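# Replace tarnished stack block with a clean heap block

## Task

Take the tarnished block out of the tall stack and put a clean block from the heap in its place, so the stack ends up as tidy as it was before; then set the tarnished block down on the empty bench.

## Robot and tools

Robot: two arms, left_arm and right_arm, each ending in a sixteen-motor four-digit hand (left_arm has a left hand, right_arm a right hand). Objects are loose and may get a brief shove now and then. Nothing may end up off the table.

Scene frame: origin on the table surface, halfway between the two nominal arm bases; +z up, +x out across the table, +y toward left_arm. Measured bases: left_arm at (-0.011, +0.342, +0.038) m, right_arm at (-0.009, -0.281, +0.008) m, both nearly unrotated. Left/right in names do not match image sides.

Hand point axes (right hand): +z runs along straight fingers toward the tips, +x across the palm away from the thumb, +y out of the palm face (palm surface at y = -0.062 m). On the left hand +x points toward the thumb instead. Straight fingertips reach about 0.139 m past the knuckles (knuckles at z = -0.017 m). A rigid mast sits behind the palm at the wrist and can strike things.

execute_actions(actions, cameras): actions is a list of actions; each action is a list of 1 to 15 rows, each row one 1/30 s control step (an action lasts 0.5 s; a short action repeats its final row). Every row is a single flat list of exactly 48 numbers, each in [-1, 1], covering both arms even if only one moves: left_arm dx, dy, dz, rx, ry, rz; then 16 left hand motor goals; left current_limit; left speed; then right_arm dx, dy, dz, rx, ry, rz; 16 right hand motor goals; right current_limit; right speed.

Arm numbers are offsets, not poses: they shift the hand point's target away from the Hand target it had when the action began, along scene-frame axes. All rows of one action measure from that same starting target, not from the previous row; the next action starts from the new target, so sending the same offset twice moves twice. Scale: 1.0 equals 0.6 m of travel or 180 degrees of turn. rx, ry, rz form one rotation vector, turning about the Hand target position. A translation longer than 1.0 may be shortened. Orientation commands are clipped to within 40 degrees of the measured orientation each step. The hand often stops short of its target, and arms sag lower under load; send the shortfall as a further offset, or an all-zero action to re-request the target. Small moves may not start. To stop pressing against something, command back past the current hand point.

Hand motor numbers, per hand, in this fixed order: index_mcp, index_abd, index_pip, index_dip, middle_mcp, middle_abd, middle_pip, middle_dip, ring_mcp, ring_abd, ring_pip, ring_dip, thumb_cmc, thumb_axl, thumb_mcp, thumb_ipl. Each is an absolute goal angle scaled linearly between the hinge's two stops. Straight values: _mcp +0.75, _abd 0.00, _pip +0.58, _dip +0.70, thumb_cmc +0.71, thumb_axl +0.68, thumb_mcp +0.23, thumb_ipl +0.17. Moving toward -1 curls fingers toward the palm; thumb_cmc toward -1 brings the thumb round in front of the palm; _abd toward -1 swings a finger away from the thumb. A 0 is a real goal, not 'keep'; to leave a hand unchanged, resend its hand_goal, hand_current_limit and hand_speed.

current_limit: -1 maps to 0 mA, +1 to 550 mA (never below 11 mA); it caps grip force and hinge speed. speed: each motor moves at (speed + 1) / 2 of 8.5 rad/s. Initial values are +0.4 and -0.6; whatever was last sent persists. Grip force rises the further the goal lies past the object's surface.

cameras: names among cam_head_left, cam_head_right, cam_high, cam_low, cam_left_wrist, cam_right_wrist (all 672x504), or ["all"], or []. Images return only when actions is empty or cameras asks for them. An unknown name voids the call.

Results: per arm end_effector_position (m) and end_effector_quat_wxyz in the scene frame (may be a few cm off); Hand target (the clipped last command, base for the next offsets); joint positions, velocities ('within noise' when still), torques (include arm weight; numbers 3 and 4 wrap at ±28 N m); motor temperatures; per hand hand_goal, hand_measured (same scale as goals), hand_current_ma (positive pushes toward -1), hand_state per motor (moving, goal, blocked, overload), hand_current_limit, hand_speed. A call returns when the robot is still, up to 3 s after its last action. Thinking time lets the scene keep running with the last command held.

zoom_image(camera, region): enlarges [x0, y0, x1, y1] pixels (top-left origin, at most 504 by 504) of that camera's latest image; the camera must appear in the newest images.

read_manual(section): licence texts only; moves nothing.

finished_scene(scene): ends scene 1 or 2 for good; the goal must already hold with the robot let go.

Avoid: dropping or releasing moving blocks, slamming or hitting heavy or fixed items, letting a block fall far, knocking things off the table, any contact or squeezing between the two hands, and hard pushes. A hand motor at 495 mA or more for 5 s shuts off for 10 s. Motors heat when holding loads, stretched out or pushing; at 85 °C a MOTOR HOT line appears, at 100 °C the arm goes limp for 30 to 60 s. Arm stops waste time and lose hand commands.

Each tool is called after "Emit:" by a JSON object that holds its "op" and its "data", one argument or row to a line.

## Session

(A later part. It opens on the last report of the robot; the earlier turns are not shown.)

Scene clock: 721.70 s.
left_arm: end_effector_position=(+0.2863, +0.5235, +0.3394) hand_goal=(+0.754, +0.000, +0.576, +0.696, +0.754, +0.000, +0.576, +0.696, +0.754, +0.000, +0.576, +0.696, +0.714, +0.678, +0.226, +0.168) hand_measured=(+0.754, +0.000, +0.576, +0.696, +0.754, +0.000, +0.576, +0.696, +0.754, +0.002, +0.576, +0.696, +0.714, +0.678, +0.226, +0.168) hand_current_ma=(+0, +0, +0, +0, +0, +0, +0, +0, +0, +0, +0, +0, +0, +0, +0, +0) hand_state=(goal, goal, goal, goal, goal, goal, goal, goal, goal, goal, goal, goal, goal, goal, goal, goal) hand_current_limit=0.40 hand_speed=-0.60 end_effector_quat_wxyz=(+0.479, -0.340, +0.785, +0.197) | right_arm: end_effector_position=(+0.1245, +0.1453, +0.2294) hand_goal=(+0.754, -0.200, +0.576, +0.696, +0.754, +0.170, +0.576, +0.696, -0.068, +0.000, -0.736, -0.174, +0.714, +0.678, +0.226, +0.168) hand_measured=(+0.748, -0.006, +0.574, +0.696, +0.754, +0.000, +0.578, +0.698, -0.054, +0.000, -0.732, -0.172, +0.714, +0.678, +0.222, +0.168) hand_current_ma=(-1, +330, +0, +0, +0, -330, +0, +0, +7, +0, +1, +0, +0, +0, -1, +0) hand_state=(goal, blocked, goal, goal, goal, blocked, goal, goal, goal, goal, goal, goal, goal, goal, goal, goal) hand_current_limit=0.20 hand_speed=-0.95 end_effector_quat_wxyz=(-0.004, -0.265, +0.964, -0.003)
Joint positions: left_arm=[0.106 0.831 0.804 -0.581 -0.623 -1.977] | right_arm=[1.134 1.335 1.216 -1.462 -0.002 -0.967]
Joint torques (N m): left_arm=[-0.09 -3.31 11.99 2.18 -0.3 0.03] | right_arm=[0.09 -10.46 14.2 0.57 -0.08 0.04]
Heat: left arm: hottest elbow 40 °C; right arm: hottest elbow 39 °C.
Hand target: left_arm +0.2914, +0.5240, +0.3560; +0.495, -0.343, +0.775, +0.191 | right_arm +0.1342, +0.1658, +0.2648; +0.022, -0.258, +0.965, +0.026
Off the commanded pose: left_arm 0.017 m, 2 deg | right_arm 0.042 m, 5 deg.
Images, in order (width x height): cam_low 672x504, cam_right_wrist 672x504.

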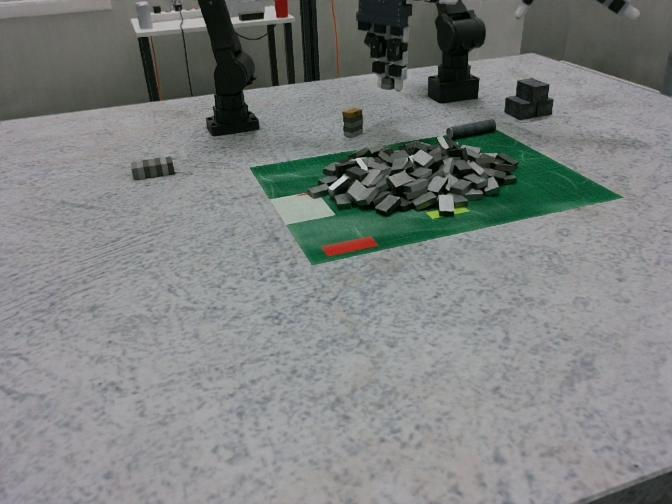

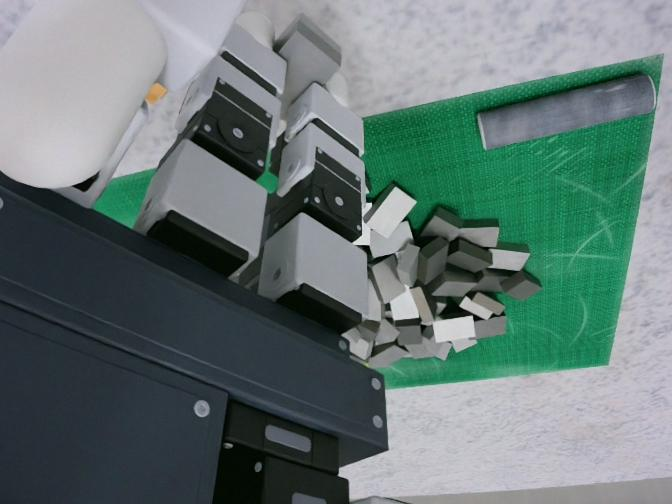

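Emit:
{"op": "execute_actions", "data": {
  "actions": [
    [[0,0,0,0,0,0,0.754,0,0.576,0.696,0.754,0,0.576,0.696,0.754,0,0.576,0.696,0.714,0.678,0.226,0.168,0.4,-0.6,-0.0057,-0.0121,-0.07,-0.01,0.0046,0,0.754,-0.2,0.576,0.696,0.754,0.17,0.576,0.696,-0.068,0,-0.737,-0.174,0.714,0.678,0.226,0.168,0.2,-0.95]],
    [[0,0,0,0,0,0,0.754,0,0.576,0.696,0.754,0,0.576,0.696,0.754,0,0.576,0.696,0.714,0.678,0.226,0.168,0.4,-0.6,-0.0057,-0.0121,-0.07,-0.01,0.0047,0,0.754,-0.2,0.576,0.696,0.754,0.17,0.576,0.696,-0.068,0,-0.737,-0.174,0.714,0.678,0.226,0.168,0.2,-0.95]],
    [[0,0,0,0,0,0,0.754,0,0.576,0.696,0.754,0,0.576,0.696,0.754,0,0.576,0.696,0.714,0.678,0.226,0.168,0.4,-0.6,0,0,-0.066,0,0,0,0.754,-0.2,0.576,0.696,0.754,0.17,0.576,0.696,-0.068,0,-0.737,-0.174,0.714,0.678,0.226,0.168,0.2,-0.95]]
  ],
  "cameras": ["cam_low","cam_right_wrist"]
}}

Emit:
{"op": "zoom_image", "data": {
  "camera": "cam_low",
  "region": [330, 80, 420, 150]
}}

Scene clock: 742.33 s.
left_arm: end_effector_position=(+0.2863, +0.5235, +0.3394) hand_goal=(+0.754, +0.000, +0.576, +0.696, +0.754, +0.000, +0.576, +0.696, +0.754, +0.000, +0.576, +0.696, +0.714, +0.678, +0.226, +0.168) hand_measured=(+0.754, +0.000, +0.576, +0.696, +0.754, +0.000, +0.576, +0.696, +0.754, +0.002, +0.576, +0.696, +0.714, +0.678, +0.226, +0.168) hand_current_ma=(+0, +0, +0, +0, +0, +0, +0, +0, +0, +0, +0, +0, +0, +0, +0, +0) hand_state=(goal, goal, goal, goal, goal, goal, goal, goal, goal, goal, goal, goal, goal, goal, goal, goal) hand_current_limit=0.40 hand_speed=-0.60 end_effector_quat_wxyz=(+0.479, -0.340, +0.785, +0.197) | right_arm: end_effector_position=(+0.1256, +0.1471, +0.1364) hand_goal=(+0.754, -0.200, +0.576, +0.696, +0.754, +0.170, +0.576, +0.696, -0.068, +0.000, -0.736, -0.174, +0.714, +0.678, +0.226, +0.168) hand_measured=(+0.748, -0.006, +0.574, +0.696, +0.756, +0.000, +0.578, +0.698, -0.054, +0.000, -0.732, -0.172, +0.714, +0.678, +0.222, +0.168) hand_current_ma=(-1, +330, +0, +0, +0, -330, +0, +0, +7, +0, +1, +0, +0, +0, -1, +0) hand_state=(goal, blocked, goal, goal, goal, blocked, goal, goal, goal, goal, goal, goal, goal, goal, goal, goal) hand_current_limit=0.20 hand_speed=-0.95 end_effector_quat_wxyz=(-0.008, -0.264, +0.964, -0.008)
Joint positions: left_arm=[0.106 0.831 0.804 -0.581 -0.623 -1.977] | right_arm=[1.134 1.409 1.039 -1.224 -0.002 -0.965]
Joint torques (N m): left_arm=[-0.09 -3.25 11.97 2.19 -0.3 0.02] | right_arm=[0.15 -10.99 7.87 0.99 -0.09 0.06]
Motor temperatures (°C): left_arm=[22 23 40 24 25 23] | right_arm=[25 24 41 21 23 24]
Heat: left arm: hottest elbow 40 °C; right arm: hottest elbow 41 °C.
Hand target: left_arm +0.2914, +0.5240, +0.3560; +0.495, -0.343, +0.775, +0.191 | right_arm +0.1274, +0.1513, +0.1412; +0.000, -0.258, +0.966, +0.000
Off the commanded pose: left_arm 0.017 m, 2 deg | right_arm 0.007 m, 1 deg.
Images, in order (width x height): cam_low 672x504, cam_right_wrist 672x504.

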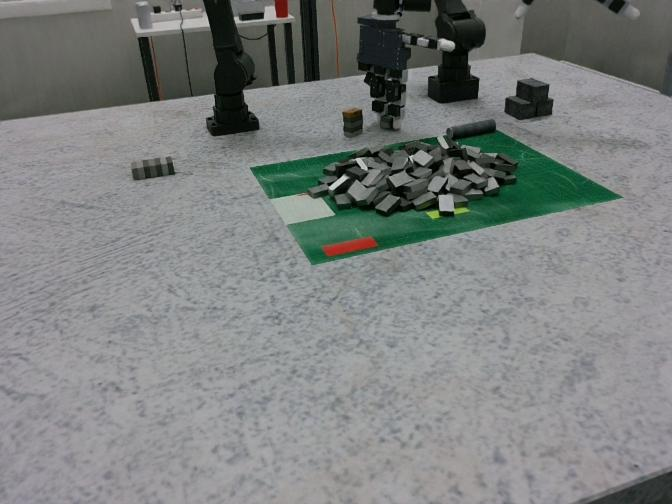

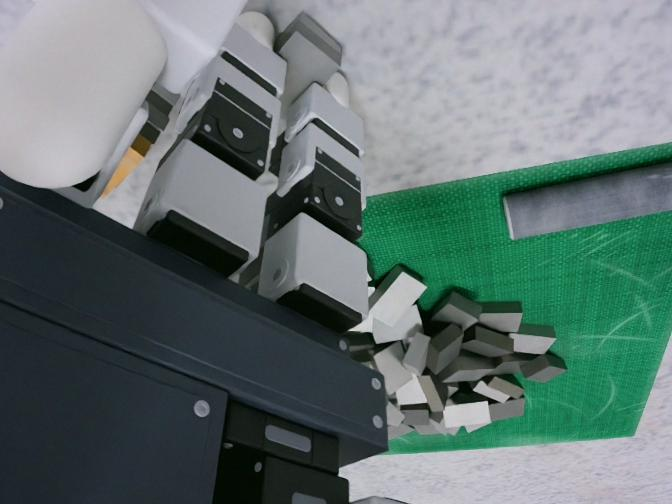

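Scaled by 5.600 from the camera's 672x504 image, which has a finer 960x720 frame.

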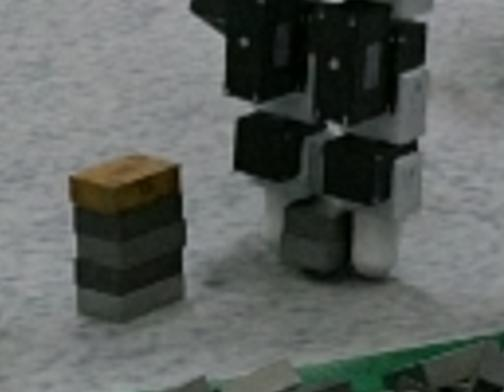

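Emit:
{"op": "execute_actions", "data": {
  "actions": [
    [[0,0,0,0,0,0,0.754,0,0.576,0.696,0.754,0,0.576,0.696,0.754,0,0.576,0.696,0.714,0.678,0.226,0.168,0.4,-0.6,0,0,-0.01,0,0,0,0.754,-0.2,0.576,0.696,0.754,0.17,0.576,0.696,-0.068,0,-0.737,-0.174,0.714,0.678,0.226,0.168,0.2,-0.95]]
  ],
  "cameras": ["cam_low","cam_right_wrist"]
}}

Emit:
{"op": "zoom_image", "data": {
  "camera": "cam_low",
  "region": [370, 95, 410, 140]
}}

Scene clock: 759.57 s.
left_arm: end_effector_position=(+0.2863, +0.5235, +0.3394) hand_goal=(+0.754, +0.000, +0.576, +0.696, +0.754, +0.000, +0.576, +0.696, +0.754, +0.000, +0.576, +0.696, +0.714, +0.678, +0.226, +0.168) hand_measured=(+0.754, +0.000, +0.576, +0.696, +0.754, +0.000, +0.576, +0.696, +0.754, +0.002, +0.576, +0.696, +0.714, +0.678, +0.226, +0.168) hand_current_ma=(+0, +0, +0, +0, +0, +0, +0, +0, +0, +0, +0, +0, +0, +0, +0, +0) hand_state=(goal, goal, goal, goal, goal, goal, goal, goal, goal, goal, goal, goal, goal, goal, goal, goal) hand_current_limit=0.40 hand_speed=-0.60 end_effector_quat_wxyz=(+0.479, -0.340, +0.785, +0.197) | right_arm: end_effector_position=(+0.1264, +0.1487, +0.1350) hand_goal=(+0.754, -0.200, +0.576, +0.696, +0.754, +0.170, +0.576, +0.696, -0.068, +0.000, -0.736, -0.174, +0.714, +0.678, +0.226, +0.168) hand_measured=(+0.748, -0.006, +0.574, +0.696, +0.756, +0.000, +0.578, +0.698, -0.054, +0.000, -0.732, -0.172, +0.714, +0.678, +0.222, +0.168) hand_current_ma=(-1, +330, +0, +0, +0, -330, +0, +0, +7, +0, +1, +0, +0, +0, -1, +0) hand_state=(goal, blocked, goal, goal, goal, blocked, goal, goal, goal, goal, goal, goal, goal, goal, goal, goal) hand_current_limit=0.20 hand_speed=-0.95 end_effector_quat_wxyz=(-0.005, -0.264, +0.964, -0.005)
Joint positions: left_arm=[0.106 0.831 0.804 -0.581 -0.623 -1.977] | right_arm=[1.134 1.409 1.033 -1.208 -0.001 -0.965]
Joint torques (N m): left_arm=[-0.09 -3.19 11.99 2.17 -0.31 0.03] | right_arm=[0.15 -10.52 7.43 1.06 -0.09 0.06]
Heat: left arm: hottest elbow 40 °C; right arm: hottest elbow 38 °C.
Hand target: left_arm +0.2914, +0.5240, +0.3560; +0.495, -0.343, +0.775, +0.191 | right_arm +0.1274, +0.1512, +0.1351; +0.000, -0.258, +0.966, +0.000
Off the commanded pose: left_arm 0.017 m, 2 deg | right_arm 0.003 m, 1 deg.
Images, in order (width x height): cam_low 672x504, cam_right_wrist 672x504.

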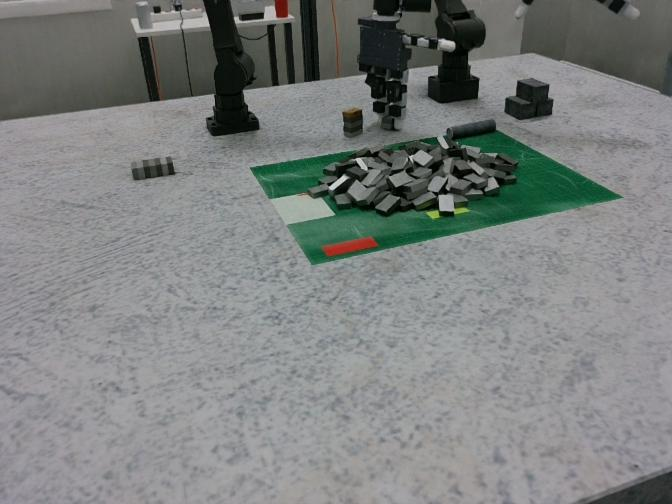

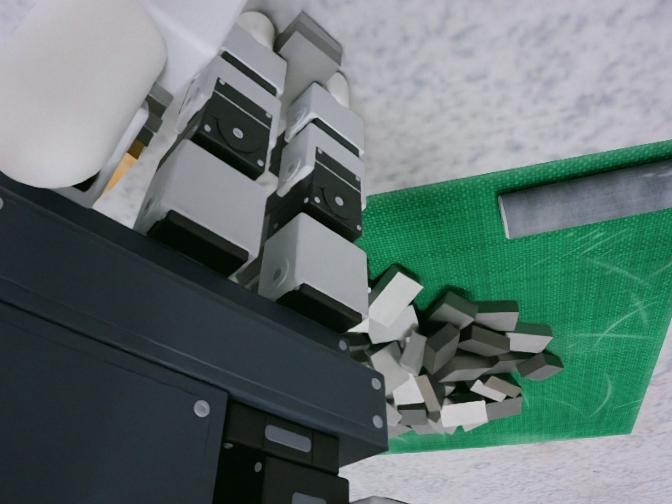

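Scaled by 11.200 from the camera's 672x504 image, which has a finer 960x720 frame.

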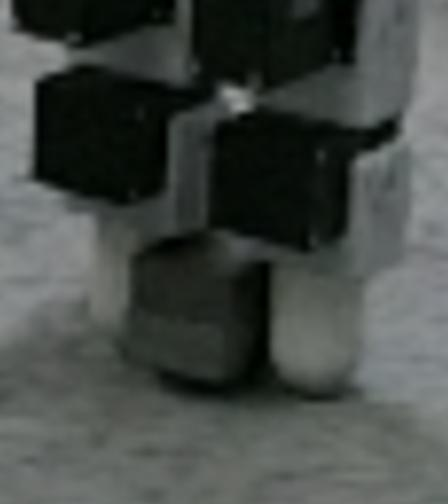

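Emit:
{"op": "execute_actions", "data": {
  "actions": [
    [[0,0,0,0,0,0,0.754,0,0.576,0.696,0.754,0,0.576,0.696,0.754,0,0.576,0.696,0.714,0.678,0.226,0.168,0.4,-0.6,0,0,-0.004,0,0,0,0.751,-0.03,0.576,0.696,0.756,0.03,0.576,0.696,-0.068,0,-0.737,-0.174,0.714,0.678,0.226,0.168,0.2,-0.96]],
    [[0,0,0,0,0,0,0.754,0,0.576,0.696,0.754,0,0.576,0.696,0.754,0,0.576,0.696,0.714,0.678,0.226,0.168,0.4,-0.6,0,0,0,0,0,0,0.751,0.0,0.576,0.696,0.756,0.0,0.576,0.696,-0.068,0,-0.737,-0.174,0.714,0.678,0.226,0.168,0.2,-0.98]],
    [[0,0,0,0,0,0,0.754,0,0.576,0.696,0.754,0,0.576,0.696,0.754,0,0.576,0.696,0.714,0.678,0.226,0.168,0.4,-0.6,0,0,0,0,0,0,0.752,0.02,0.576,0.696,0.756,-0.02,0.576,0.696,-0.068,0,-0.737,-0.174,0.714,0.678,0.226,0.168,0.2,-0.98]]
  ],
  "cameras": ["cam_low","cam_right_wrist"]
}}

Emit:
{"op": "zoom_image", "data": {
  "camera": "cam_low",
  "region": [370, 95, 410, 140]
}}

Emit:
{"op": "zoom_image", "data": {
  "camera": "cam_right_wrist",
  "region": [220, 0, 380, 115]
}}

Scene clock: 774.97 s.
left_arm: end_effector_position=(+0.2863, +0.5235, +0.3394) hand_goal=(+0.754, +0.000, +0.576, +0.696, +0.754, +0.000, +0.576, +0.696, +0.754, +0.000, +0.576, +0.696, +0.714, +0.678, +0.226, +0.168) hand_measured=(+0.754, +0.000, +0.576, +0.696, +0.754, +0.000, +0.576, +0.696, +0.754, +0.002, +0.576, +0.696, +0.714, +0.678, +0.226, +0.168) hand_current_ma=(+0, +0, +0, +0, +0, +0, +0, +0, +0, +0, +0, +0, +0, +0, +0, +0) hand_state=(goal, goal, goal, goal, goal, goal, goal, goal, goal, goal, goal, goal, goal, goal, goal, goal) hand_current_limit=0.40 hand_speed=-0.60 end_effector_quat_wxyz=(+0.479, -0.340, +0.785, +0.197) | right_arm: end_effector_position=(+0.1265, +0.1489, +0.1346) hand_goal=(+0.752, +0.020, +0.576, +0.696, +0.756, -0.020, +0.576, +0.696, -0.068, +0.000, -0.736, -0.174, +0.714, +0.678, +0.226, +0.168) hand_measured=(+0.750, +0.000, +0.574, +0.696, +0.756, -0.018, +0.578, +0.698, -0.054, +0.000, -0.732, -0.172, +0.714, +0.678, +0.222, +0.168) hand_current_ma=(+0, -7, +0, +0, +0, +0, +0, +0, +7, +0, +1, +0, +0, +0, -1, +0) hand_state=(goal, moving, goal, goal, goal, moving, goal, goal, goal, goal, goal, goal, goal, goal, goal, goal) hand_current_limit=0.20 hand_speed=-0.98 end_effector_quat_wxyz=(-0.004, -0.264, +0.964, -0.004)
Joint positions: left_arm=[0.106 0.831 0.804 -0.581 -0.623 -1.977] | right_arm=[1.134 1.409 1.032 -1.205 -0.001 -0.965]
Joint torques (N m): left_arm=[-0.03 -3.19 11.99 2.19 -0.3 0.04] | right_arm=[0.15 -10.29 7.19 1.24 -0.09 0.06]
Heat: left arm: hottest elbow 40 °C; right arm: hottest elbow 37 °C.
Hand target: left_arm +0.2914, +0.5240, +0.3560; +0.495, -0.343, +0.775, +0.191 | right_arm +0.1274, +0.1513, +0.1327; +0.000, -0.258, +0.966, +0.000
Off the commanded pose: left_arm 0.017 m, 2 deg | right_arm 0.003 m, 1 deg.
Images, in order (width x height): cam_low 672x504, cam_right_wrist 672x504.

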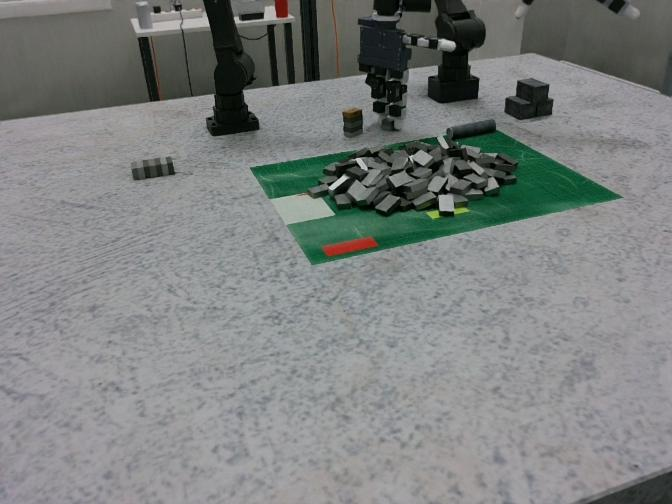

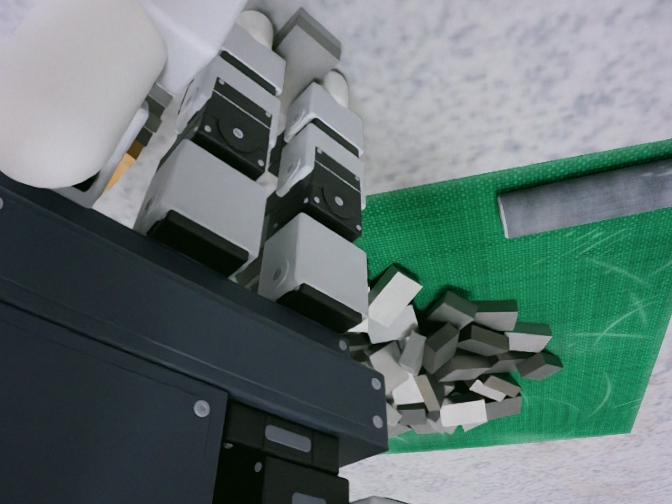

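Scaled by 11.200 from the camera's 672x504 image, which has a finer 960x720 frame.

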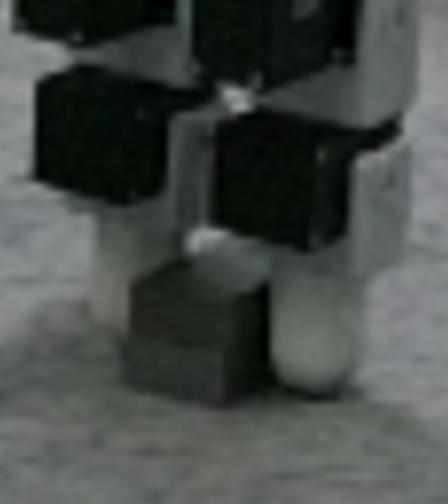

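Scaled by 3.150 from the camera's 672x504 image, which has a finer 960x720 frame.

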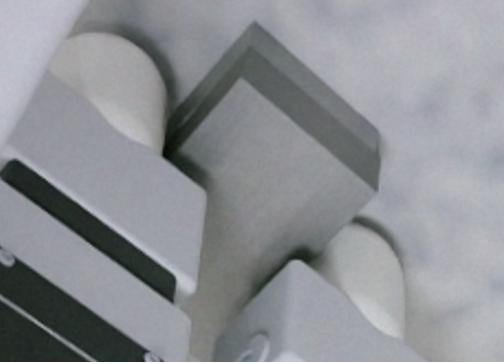

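Emit:
{"op": "execute_actions", "data": {
  "actions": [
    [[0,0,0,0,0,0,0.754,0,0.576,0.696,0.754,0,0.576,0.696,0.754,0,0.576,0.696,0.714,0.678,0.226,0.168,0.4,-0.6,0,0,0,0,0,0,0.752,0.13,0.576,0.696,0.756,-0.13,0.576,0.696,-0.068,0,-0.737,-0.174,0.714,0.678,0.226,0.168,0.2,-0.93]],
    [[0,0,0,0,0,0,0.754,0,0.576,0.696,0.754,0,0.576,0.696,0.754,0,0.576,0.696,0.714,0.678,0.226,0.168,0.4,-0.6,0.0057,0.0121,0.07,0.01,-0.0047,0,0.754,0.13,0.576,0.696,0.754,-0.13,0.576,0.696,-0.068,0,-0.737,-0.174,0.714,0.678,0.226,0.168,0.2,-0.93]],
    [[0,0,0,0,0,0,0.754,0,0.576,0.696,0.754,0,0.576,0.696,0.754,0,0.576,0.696,0.714,0.678,0.226,0.168,0.4,-0.6,0.0057,0.0121,0.07,0.01,-0.0047,0,0.754,0.13,0.576,0.696,0.754,-0.13,0.576,0.696,-0.068,0,-0.737,-0.174,0.714,0.678,0.226,0.168,0.2,-0.93]],
    [[0,0,0,0,0,0,0.754,0,0.576,0.696,0.754,0,0.576,0.696,0.754,0,0.576,0.696,0.714,0.678,0.226,0.168,0.4,-0.6,0,0,0.08,0,0,0,0.754,0.13,0.576,0.696,0.754,-0.13,0.576,0.696,-0.068,0,-0.737,-0.174,0.714,0.678,0.226,0.168,0.2,-0.93]],
    [[0,0,0,0,0,0,0.754,0,0.576,0.696,0.754,0,0.576,0.696,0.754,0,0.576,0.696,0.714,0.678,0.226,0.168,0.4,-0.6,-0.0057,-0.095,0,-0.01,0.0047,0,0.754,0.13,0.576,0.696,0.754,-0.13,0.576,0.696,-0.068,0,-0.737,-0.174,0.714,0.678,0.226,0.168,0.2,-0.93]],
    [[0,0,0,0,0,0,0.754,0,0.576,0.696,0.754,0,0.576,0.696,0.754,0,0.576,0.696,0.714,0.678,0.226,0.168,0.4,-0.6,-0.0057,-0.095,-0.04,-0.01,0.0047,0,0.754,0.13,0.576,0.696,0.754,-0.13,0.576,0.696,-0.068,0,-0.737,-0.174,0.714,0.678,0.226,0.168,0.2,-0.93]]
  ],
  "cameras": ["cam_low","cam_right_wrist"]
}}

Emit:
{"op": "zoom_image", "data": {
  "camera": "cam_low",
  "region": [330, 80, 420, 150]
}}

Emit:
{"op": "zoom_image", "data": {
  "camera": "cam_right_wrist",
  "region": [220, 0, 380, 115]
}}

Scene clock: 808.13 s.
left_arm: end_effector_position=(+0.2863, +0.5235, +0.3394) hand_goal=(+0.754, +0.000, +0.576, +0.696, +0.754, +0.000, +0.576, +0.696, +0.754, +0.000, +0.576, +0.696, +0.714, +0.678, +0.226, +0.168) hand_measured=(+0.754, +0.000, +0.576, +0.696, +0.754, +0.000, +0.576, +0.696, +0.754, +0.002, +0.576, +0.696, +0.714, +0.678, +0.226, +0.168) hand_current_ma=(+0, +0, +0, +0, +0, +0, +0, +0, +0, +0, +0, +0, +0, +0, +0, +0) hand_state=(goal, goal, goal, goal, goal, goal, goal, goal, goal, goal, goal, goal, goal, goal, goal, goal) hand_current_limit=0.40 hand_speed=-0.60 end_effector_quat_wxyz=(+0.479, -0.340, +0.785, +0.197) | right_arm: end_effector_position=(+0.1286, +0.0570, +0.2422) hand_goal=(+0.754, +0.130, +0.576, +0.696, +0.754, -0.130, +0.576, +0.696, -0.068, +0.000, -0.736, -0.174, +0.714, +0.678, +0.226, +0.168) hand_measured=(+0.752, +0.128, +0.576, +0.696, +0.752, -0.126, +0.578, +0.698, -0.054, +0.000, -0.732, -0.172, +0.714, +0.678, +0.222, +0.168) hand_current_ma=(+0, +0, +0, +0, +0, +1, +0, +0, +7, +0, +1, +0, +0, +0, -1, +0) hand_state=(goal, goal, goal, goal, goal, goal, goal, goal, goal, goal, goal, goal, goal, goal, goal, goal) hand_current_limit=0.20 hand_speed=-0.93 end_effector_quat_wxyz=(+0.003, -0.254, +0.967, +0.001)
Joint positions: left_arm=[0.106 0.831 0.804 -0.581 -0.623 -1.977] | right_arm=[1.005 1.115 1.064 -1.514 0.002 -1.074]
Joint torques (N m): left_arm=[-0.03 -3.19 12 2.18 -0.3 0.03] | right_arm=[-0.79 -7 7.73 0.29 -0.2 -0.22]
Motor temperatures (°C): left_arm=[22 23 40 24 25 23] | right_arm=[25 25 35 22 23 24]
Heat: left arm: hottest elbow 40 °C; right arm: hottest elbow 35 °C.
Hand target: left_arm +0.2914, +0.5240, +0.3560; +0.495, -0.343, +0.775, +0.191 | right_arm +0.1274, +0.0518, +0.2408; +0.000, -0.258, +0.966, +0.000
Off the commanded pose: left_arm 0.017 m, 2 deg | right_arm 0.006 m, 1 deg.
Images, in order (width x height): cam_low 672x504, cam_right_wrist 672x504.

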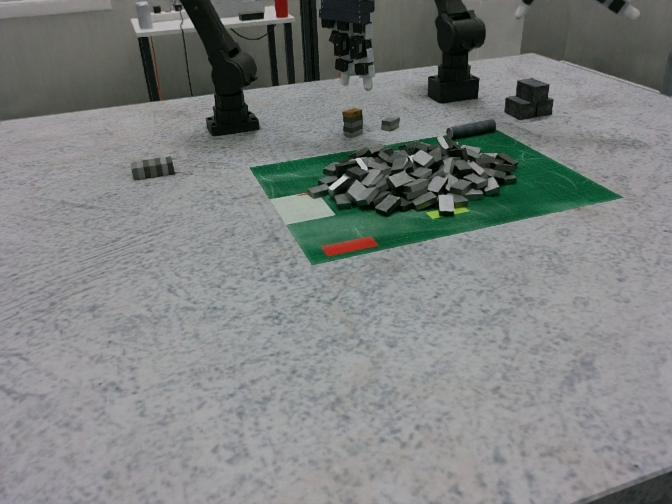

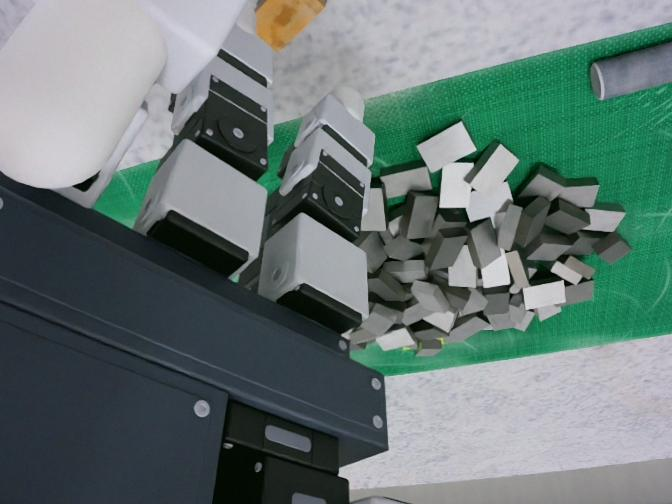

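Scaled by 5.600 from the camera's 672x504 image, which has a finer 960x720 frame.

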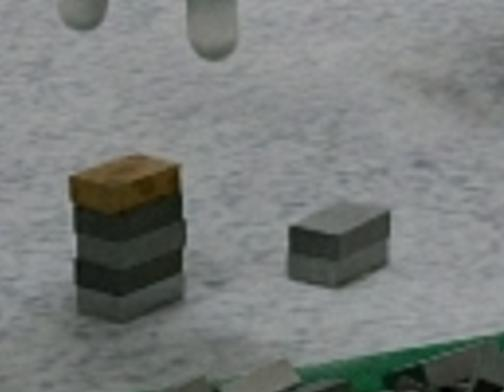

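Scaled by 3.150 from the camera's 672x504 image, which has a finer 960x720 frame.

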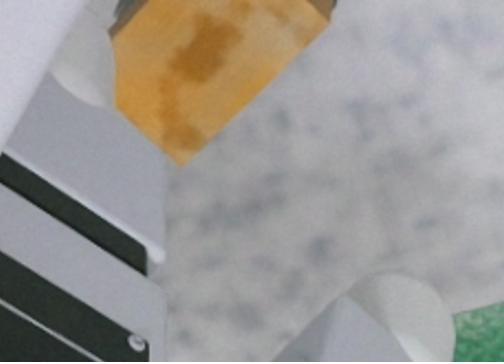

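Emit:
{"op": "execute_actions", "data": {
  "actions": [
    [[0,0,0,0,0,0,0.754,0,0.576,0.696,0.754,0,0.576,0.696,0.754,0,0.576,0.696,0.714,0.678,0.226,0.168,0.4,-0.6,0.0,-0.0097,-0.05,0,0,0,0.754,0.13,0.576,0.696,0.754,-0.13,0.576,0.696,-0.068,0,-0.737,-0.174,0.714,0.678,0.226,0.168,0.2,-0.93]],
    [[0,0,0,0,0,0,0.754,0,0.576,0.696,0.754,0,0.576,0.696,0.754,0,0.576,0.696,0.714,0.678,0.226,0.168,0.4,-0.6,0,0,-0.055,0,0,0,0.754,0.13,0.576,0.696,0.754,-0.13,0.576,0.696,-0.068,0,-0.737,-0.174,0.714,0.678,0.226,0.168,0.2,-0.93]]
  ],
  "cameras": ["cam_low","cam_right_wrist"]
}}

Emit:
{"op": "zoom_image", "data": {
  "camera": "cam_low",
  "region": [330, 95, 378, 140]
}}

Emit:
{"op": "zoom_image", "data": {
  "camera": "cam_right_wrist",
  "region": [220, 0, 380, 115]
}}

Scene clock: 827.67 s.
left_arm: end_effector_position=(+0.2863, +0.5235, +0.3394) hand_goal=(+0.754, +0.000, +0.576, +0.696, +0.754, +0.000, +0.576, +0.696, +0.754, +0.000, +0.576, +0.696, +0.714, +0.678, +0.226, +0.168) hand_measured=(+0.754, +0.000, +0.576, +0.696, +0.754, +0.000, +0.576, +0.696, +0.754, +0.002, +0.576, +0.696, +0.714, +0.678, +0.226, +0.168) hand_current_ma=(+0, +0, +0, +0, +0, +0, +0, +0, +0, +0, +0, +0, +0, +0, +0, +0) hand_state=(goal, goal, goal, goal, goal, goal, goal, goal, goal, goal, goal, goal, goal, goal, goal, goal) hand_current_limit=0.40 hand_speed=-0.60 end_effector_quat_wxyz=(+0.479, -0.340, +0.785, +0.197) | right_arm: end_effector_position=(+0.1247, +0.0463, +0.1817) hand_goal=(+0.754, +0.130, +0.576, +0.696, +0.754, -0.130, +0.576, +0.696, -0.068, +0.000, -0.736, -0.174, +0.714, +0.678, +0.226, +0.168) hand_measured=(+0.752, +0.128, +0.576, +0.696, +0.752, -0.126, +0.578, +0.698, -0.054, +0.000, -0.732, -0.172, +0.714, +0.678, +0.222, +0.168) hand_current_ma=(+0, +0, +0, +0, +0, +1, +0, +0, +7, +0, +1, +0, +0, +0, -1, +0) hand_state=(goal, goal, goal, goal, goal, goal, goal, goal, goal, goal, goal, goal, goal, goal, goal, goal) hand_current_limit=0.20 hand_speed=-0.93 end_effector_quat_wxyz=(+0.000, -0.256, +0.967, -0.001)
Joint positions: left_arm=[0.106 0.831 0.804 -0.581 -0.623 -1.977] | right_arm=[0.996 1.111 0.903 -1.364 0.002 -1.086]
Joint torques (N m): left_arm=[0.03 -3.25 11.97 2.17 -0.31 0.03] | right_arm=[-0.91 -5.48 7.69 1.03 -0.2 -0.2]
Heat: left arm: hottest elbow 40 °C; right arm: hottest elbow 35 °C.
Hand target: left_arm +0.2914, +0.5240, +0.3560; +0.495, -0.343, +0.775, +0.191 | right_arm +0.1273, +0.0460, +0.1779; +0.000, -0.258, +0.966, +0.000
Off the commanded pose: left_arm 0.017 m, 2 deg | right_arm 0.005 m, 0 deg.
Images, in order (width x height): cam_low 672x504, cam_right_wrist 672x504.

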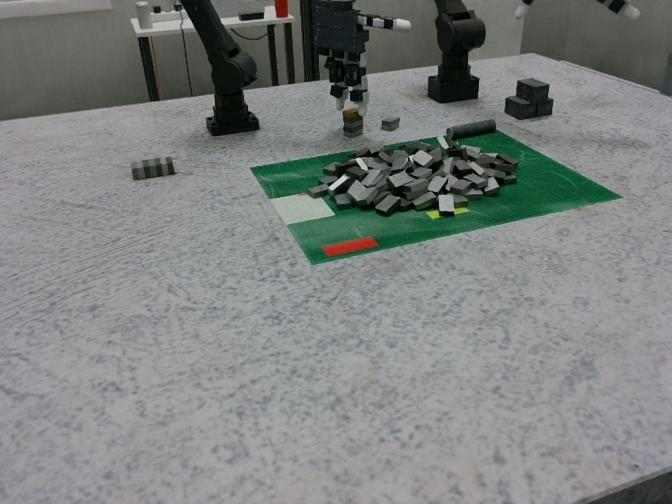

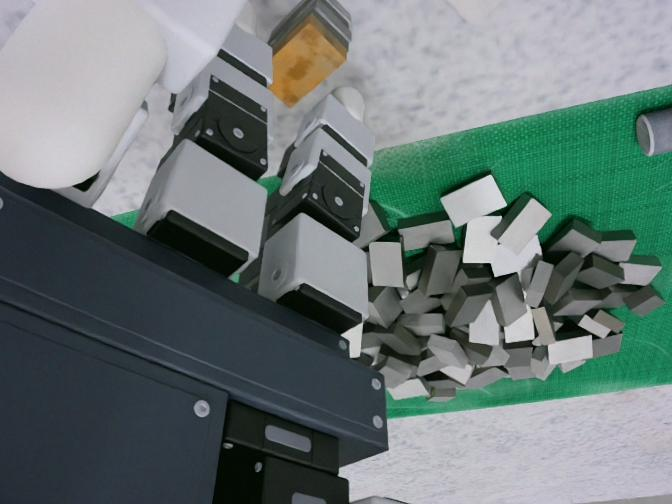

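Scaled by 10.500 from the camera's 672x504 image, which has a finer 960x720 frame.

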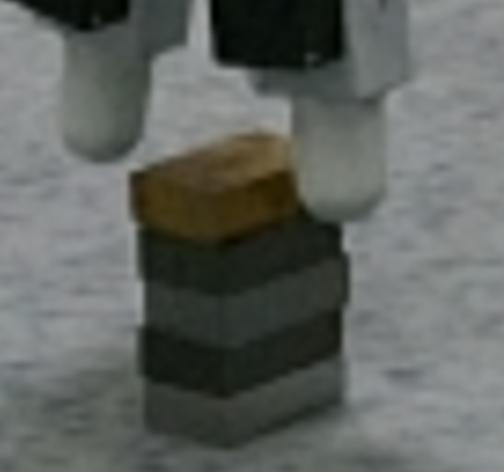

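Scaled by 3.150 from the camera's 672x504 image, which has a finer 960x720 frame.

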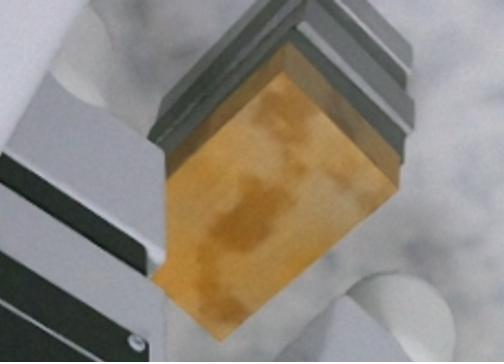

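Emit:
{"op": "execute_actions", "data": {
  "actions": [
    [[0,0,0,0,0,0,0.754,0,0.576,0.696,0.754,0,0.576,0.696,0.754,0,0.576,0.696,0.714,0.678,0.226,0.168,0.4,-0.6,0.0075,0.006,-0.0055,0,0,0,0.754,0.13,0.576,0.696,0.754,-0.13,0.576,0.696,-0.068,0,-0.737,-0.174,0.714,0.678,0.226,0.168,0.2,-0.93]]
  ],
  "cameras": ["cam_low","cam_right_wrist"]
}}

Emit:
{"op": "zoom_image", "data": {
  "camera": "cam_low",
  "region": [330, 95, 378, 140]
}}

Emit:
{"op": "zoom_image", "data": {
  "camera": "cam_right_wrist",
  "region": [220, 0, 380, 115]
}}

Scene clock: 840.53 s.
left_arm: end_effector_position=(+0.2863, +0.5235, +0.3394) hand_goal=(+0.754, +0.000, +0.576, +0.696, +0.754, +0.000, +0.576, +0.696, +0.754, +0.000, +0.576, +0.696, +0.714, +0.678, +0.226, +0.168) hand_measured=(+0.754, +0.000, +0.576, +0.696, +0.754, +0.000, +0.576, +0.696, +0.754, +0.002, +0.576, +0.696, +0.714, +0.678, +0.226, +0.168) hand_current_ma=(+0, +0, +0, +0, +0, +0, +0, +0, +0, +0, +0, +0, +0, +0, +0, +0) hand_state=(goal, goal, goal, goal, goal, goal, goal, goal, goal, goal, goal, goal, goal, goal, goal, goal) hand_current_limit=0.40 hand_speed=-0.60 end_effector_quat_wxyz=(+0.479, -0.340, +0.785, +0.197) | right_arm: end_effector_position=(+0.1287, +0.0487, +0.1769) hand_goal=(+0.754, +0.130, +0.576, +0.696, +0.754, -0.130, +0.576, +0.696, -0.068, +0.000, -0.736, -0.174, +0.714, +0.678, +0.226, +0.168) hand_measured=(+0.752, +0.128, +0.576, +0.696, +0.752, -0.126, +0.578, +0.698, -0.054, +0.000, -0.732, -0.172, +0.714, +0.678, +0.222, +0.168) hand_current_ma=(+0, +0, +0, +0, +0, +1, +0, +0, +7, +0, +1, +0, +0, +0, -1, +0) hand_state=(goal, goal, goal, goal, goal, goal, goal, goal, goal, goal, goal, goal, goal, goal, goal, goal) hand_current_limit=0.20 hand_speed=-0.93 end_effector_quat_wxyz=(-0.001, -0.255, +0.967, -0.002)
Joint positions: left_arm=[0.106 0.831 0.804 -0.581 -0.623 -1.977] | right_arm=[0.989 1.128 0.903 -1.35 0.002 -1.092]
Joint torques (N m): left_arm=[-0.03 -3.19 11.97 2.18 -0.3 0.03] | right_arm=[-0.85 -5.6 7.99 1.05 -0.2 -0.21]
Heat: left arm: hottest elbow 40 °C; right arm: hottest elbow 35 °C.
Hand target: left_arm +0.2914, +0.5240, +0.3560; +0.495, -0.343, +0.775, +0.191 | right_arm +0.1319, +0.0496, +0.1746; +0.000, -0.258, +0.966, +0.000
Off the commanded pose: left_arm 0.017 m, 2 deg | right_arm 0.004 m, 0 deg.
Images, in order (width x height): cam_low 672x504, cam_right_wrist 672x504.

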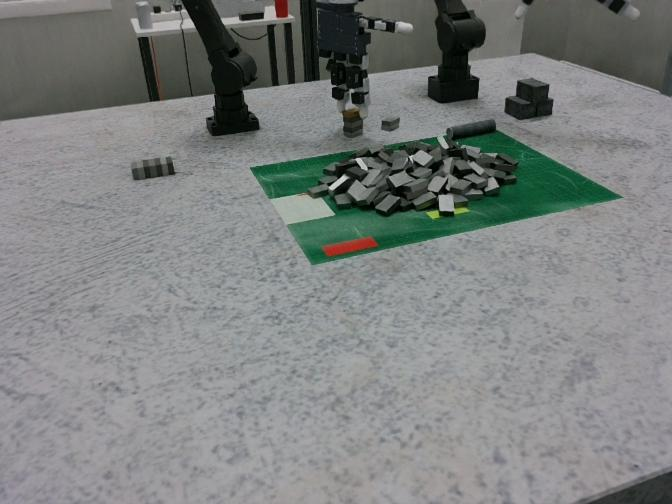

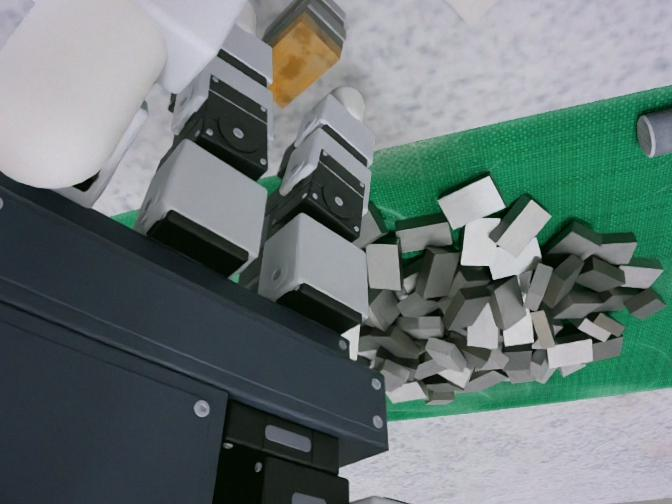

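Scaled by 10.500 from the camera's 672x504 image, which has a finer 960x720 frame.

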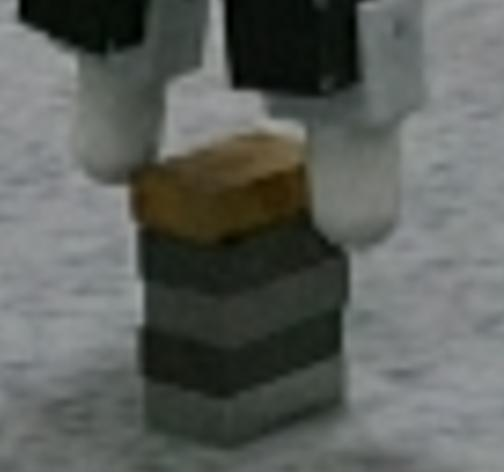

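Scaled by 3.150 from the camera's 672x504 image, which has a finer 960x720 frame.

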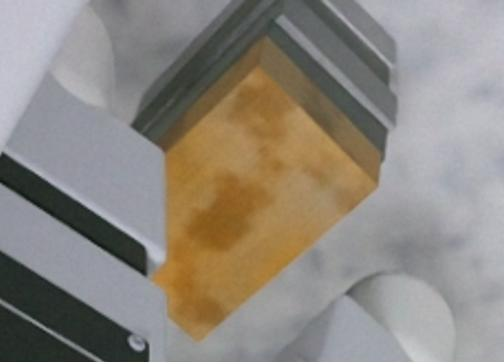

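Emit:
{"op": "execute_actions", "data": {
  "actions": [
    [[0,0,0,0,0,0,0.754,0,0.576,0.696,0.754,0,0.576,0.696,0.754,0,0.576,0.696,0.714,0.678,0.226,0.168,0.4,-0.6,0,0,0,0,0,0,0.754,0.03,0.576,0.696,0.754,-0.03,0.576,0.696,-0.068,0,-0.737,-0.174,0.714,0.678,0.226,0.168,0.2,-0.9]],
    [[0,0,0,0,0,0,0.754,0,0.576,0.696,0.754,0,0.576,0.696,0.754,0,0.576,0.696,0.714,0.678,0.226,0.168,0.4,-0.6,0,0,0,0,0,0,0.754,-0.02,0.576,0.696,0.754,0.02,0.576,0.696,-0.068,0,-0.737,-0.174,0.714,0.678,0.226,0.168,0.2,-0.94]],
    [[0,0,0,0,0,0,0.754,0,0.576,0.696,0.754,0,0.576,0.696,0.754,0,0.576,0.696,0.714,0.678,0.226,0.168,0.4,-0.6,0,0,0,0,0,0,0.754,-0.2,0.576,0.696,0.754,0.17,0.576,0.696,-0.068,0,-0.737,-0.174,0.714,0.678,0.226,0.168,0.2,-0.93]],
    [[0,0,0,0,0,0,0.754,0,0.576,0.696,0.754,0,0.576,0.696,0.754,0,0.576,0.696,0.714,0.678,0.226,0.168,0.4,-0.6,0,0,0,0,0,0,0.754,-0.2,0.576,0.696,0.754,0.17,0.576,0.696,-0.068,0,-0.737,-0.174,0.714,0.678,0.226,0.168,0.2,-0.93]]
  ],
  "cameras": ["cam_low","cam_right_wrist"]
}}

Emit:
{"op": "zoom_image", "data": {
  "camera": "cam_low",
  "region": [330, 95, 378, 140]
}}

Emit:
{"op": "zoom_image", "data": {
  "camera": "cam_right_wrist",
  "region": [220, 0, 380, 115]
}}

Scene clock: 859.63 s.
left_arm: end_effector_position=(+0.2863, +0.5235, +0.3394) hand_goal=(+0.754, +0.000, +0.576, +0.696, +0.754, +0.000, +0.576, +0.696, +0.754, +0.000, +0.576, +0.696, +0.714, +0.678, +0.226, +0.168) hand_measured=(+0.754, +0.000, +0.576, +0.696, +0.754, +0.000, +0.576, +0.696, +0.754, +0.002, +0.576, +0.696, +0.714, +0.678, +0.226, +0.168) hand_current_ma=(+0, +0, +0, +0, +0, +0, +0, +0, +0, +0, +0, +0, +0, +0, +0, +0) hand_state=(goal, goal, goal, goal, goal, goal, goal, goal, goal, goal, goal, goal, goal, goal, goal, goal) hand_current_limit=0.40 hand_speed=-0.60 end_effector_quat_wxyz=(+0.479, -0.340, +0.785, +0.197) | right_arm: end_effector_position=(+0.1286, +0.0487, +0.1769) hand_goal=(+0.754, -0.200, +0.576, +0.696, +0.754, +0.170, +0.576, +0.696, -0.068, +0.000, -0.736, -0.174, +0.714, +0.678, +0.226, +0.168) hand_measured=(+0.750, -0.004, +0.576, +0.696, +0.754, +0.002, +0.578, +0.698, -0.054, +0.000, -0.732, -0.172, +0.714, +0.678, +0.222, +0.168) hand_current_ma=(-1, +330, +0, +0, +0, -330, +0, +0, +7, +0, +1, +0, +0, +0, -1, +0) hand_state=(goal, blocked, goal, goal, goal, blocked, goal, goal, goal, goal, goal, goal, goal, goal, goal, goal) hand_current_limit=0.20 hand_speed=-0.93 end_effector_quat_wxyz=(-0.001, -0.256, +0.967, -0.002)
Joint positions: left_arm=[0.106 0.831 0.804 -0.581 -0.623 -1.977] | right_arm=[0.989 1.128 0.903 -1.35 0.002 -1.092]
Joint velocities: left_arm=[within noise] | right_arm=[-0.015 -0.005 0.002 0.012 -0.154 -0.066]
Joint torques (N m): left_arm=[-0.15 -3.25 11.99 2.17 -0.3 0.02] | right_arm=[-0.85 -5.66 7.98 1.06 -0.2 -0.21]
Heat: left arm: hottest elbow 40 °C; right arm: hottest elbow 35 °C.
Hand target: left_arm +0.2914, +0.5240, +0.3560; +0.495, -0.343, +0.775, +0.191 | right_arm +0.1319, +0.0496, +0.1746; +0.000, -0.258, +0.966, +0.000
Off the commanded pose: left_arm 0.017 m, 2 deg | right_arm 0.004 m, 0 deg.
Images, in order (width x height): cam_low 672x504, cam_right_wrist 672x504.

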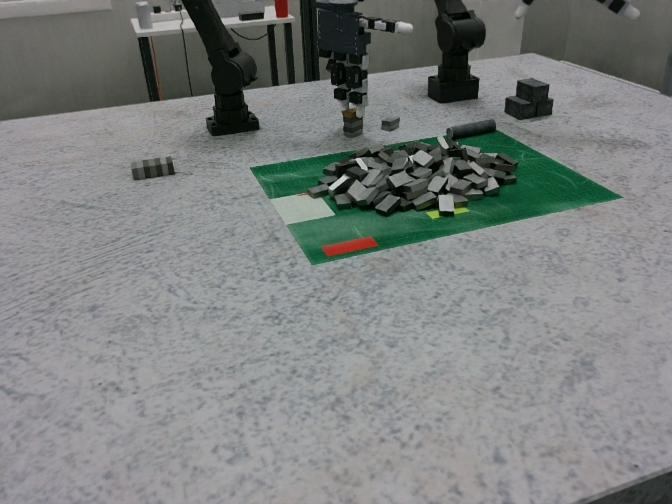

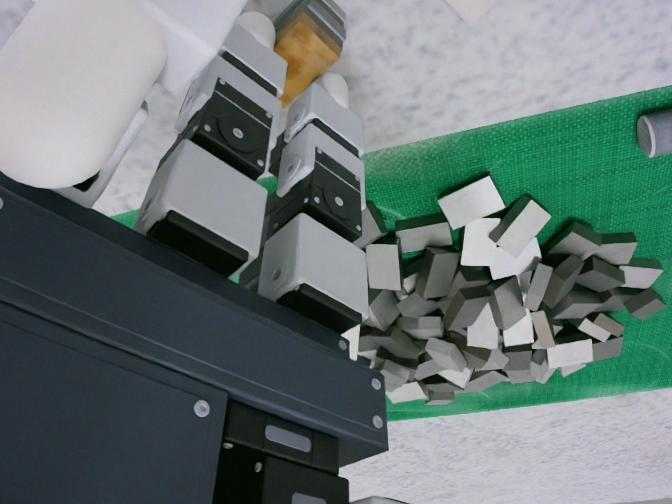

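Scaled by 10.500 from the camera's 672x504 image, which has a finer 960x720 frame.

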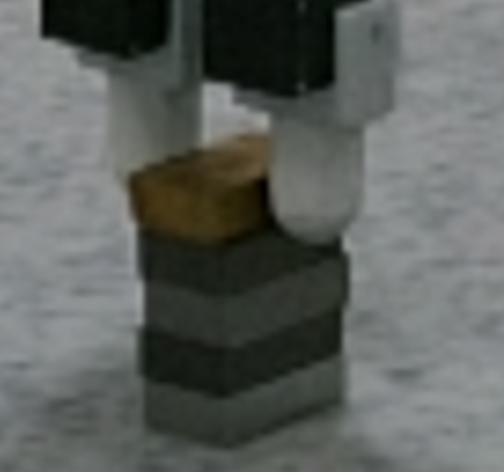

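Scaled by 3.150 from the camera's 672x504 image, which has a finer 960x720 frame.

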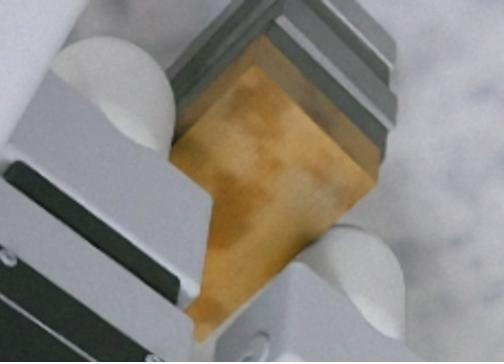

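Emit:
{"op": "execute_actions", "data": {
  "actions": [
    [[0,0,0,0,0,0,0.754,0,0.576,0.696,0.754,0,0.576,0.696,0.754,0,0.576,0.696,0.714,0.678,0.226,0.168,0.4,-0.6,0.0073,0.0111,0.045,0.0092,-0.006,0,0.754,-0.2,0.576,0.696,0.754,0.17,0.576,0.696,-0.068,0,-0.737,-0.174,0.714,0.678,0.226,0.168,0.2,-0.93]],
    [[0,0,0,0,0,0,0.754,0,0.576,0.696,0.754,0,0.576,0.696,0.754,0,0.576,0.696,0.714,0.678,0.226,0.168,0.4,-0.6,0.0073,0.0111,0.06,0.0092,-0.006,0,0.754,-0.2,0.576,0.696,0.754,0.17,0.576,0.696,-0.068,0,-0.737,-0.174,0.714,0.678,0.226,0.168,0.2,-0.93]],
    [[0,0,0,0,0,0,0.754,0,0.576,0.696,0.754,0,0.576,0.696,0.754,0,0.576,0.696,0.714,0.678,0.226,0.168,0.4,-0.6,-0.0073,-0.07,0,-0.0092,0.006,0,0.754,-0.2,0.576,0.696,0.754,0.17,0.576,0.696,-0.068,0,-0.737,-0.174,0.714,0.678,0.226,0.168,0.2,-0.93]],
    [[0,0,0,0,0,0,0.754,0,0.576,0.696,0.754,0,0.576,0.696,0.754,0,0.576,0.696,0.714,0.678,0.226,0.168,0.4,-0.6,-0.0073,-0.069,-0.04,-0.0092,0.006,0,0.754,-0.2,0.576,0.696,0.754,0.17,0.576,0.696,-0.068,0,-0.737,-0.174,0.714,0.678,0.226,0.168,0.2,-0.93]],
    [[0,0,0,0,0,0,0.754,0,0.576,0.696,0.754,0,0.576,0.696,0.754,0,0.576,0.696,0.714,0.678,0.226,0.168,0.4,-0.6,0,0,-0.07,0,0,0,0.754,-0.2,0.576,0.696,0.754,0.17,0.576,0.696,-0.068,0,-0.737,-0.174,0.714,0.678,0.226,0.168,0.2,-0.93]]
  ],
  "cameras": ["cam_low","cam_high"]
}}

Emit:
{"op": "zoom_image", "data": {
  "camera": "cam_low",
  "region": [300, 80, 420, 160]
}}

Scene clock: 888.23 s.
left_arm: end_effector_position=(+0.2863, +0.5235, +0.3394) hand_goal=(+0.754, +0.000, +0.576, +0.696, +0.754, +0.000, +0.576, +0.696, +0.754, +0.000, +0.576, +0.696, +0.714, +0.678, +0.226, +0.168) hand_measured=(+0.754, +0.000, +0.576, +0.696, +0.754, +0.000, +0.576, +0.696, +0.754, +0.002, +0.576, +0.696, +0.714, +0.678, +0.226, +0.168) hand_current_ma=(+0, +0, +0, +0, +0, +0, +0, +0, +0, +0, +0, +0, +0, +0, +0, +0) hand_state=(goal, goal, goal, goal, goal, goal, goal, goal, goal, goal, goal, goal, goal, goal, goal, goal) hand_current_limit=0.40 hand_speed=-0.60 end_effector_quat_wxyz=(+0.479, -0.340, +0.785, +0.197) | right_arm: end_effector_position=(+0.1293, -0.0216, +0.1720) hand_goal=(+0.754, -0.200, +0.576, +0.696, +0.754, +0.170, +0.576, +0.696, -0.068, +0.000, -0.736, -0.174, +0.714, +0.678, +0.226, +0.168) hand_measured=(+0.744, -0.006, +0.572, +0.696, +0.762, +0.004, +0.578, +0.698, -0.054, +0.000, -0.732, -0.172, +0.714, +0.678, +0.222, +0.168) hand_current_ma=(-4, +330, -1, +0, +2, -330, +0, +0, +7, +0, +1, +0, +0, +0, -1, +0) hand_state=(goal, blocked, goal, goal, goal, blocked, goal, goal, goal, goal, goal, goal, goal, goal, goal, goal) hand_current_limit=0.20 hand_speed=-0.93 end_effector_quat_wxyz=(-0.003, -0.255, +0.967, -0.004)
Joint positions: left_arm=[0.106 0.831 0.804 -0.581 -0.623 -1.977] | right_arm=[0.825 0.969 0.787 -1.398 0.003 -1.254]
Joint torques (N m): left_arm=[-0.03 -3.25 11.99 2.18 -0.3 0.03] | right_arm=[-0.73 -3.6 8.12 0.98 -0.25 -0.21]
Heat: left arm: hottest elbow 40 °C; right arm: hottest elbow 35 °C.
Hand target: left_arm +0.2914, +0.5240, +0.3560; +0.495, -0.343, +0.775, +0.191 | right_arm +0.1318, -0.0206, +0.1715; +0.000, -0.258, +0.966, +0.000
Off the commanded pose: left_arm 0.017 m, 2 deg | right_arm 0.003 m, 1 deg.
Images, in order (width x height): cam_high 672x504, cam_low 672x504.

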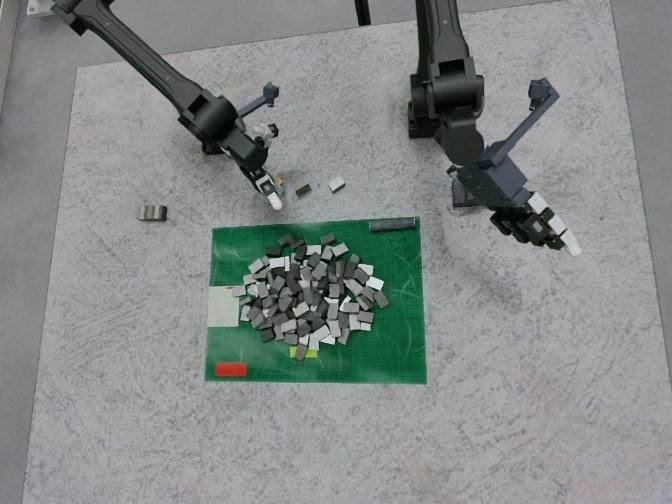

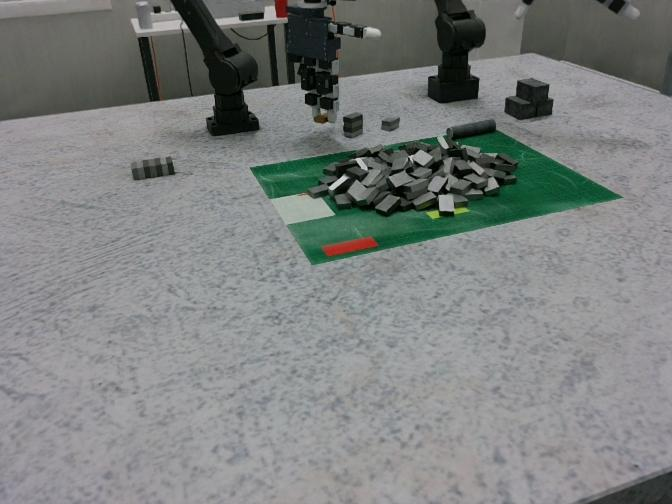

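Scaled by 4.200 from the camera's 672x504 image, which has a finer 960x720 frame.

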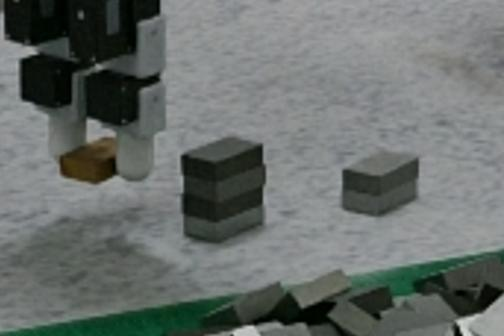

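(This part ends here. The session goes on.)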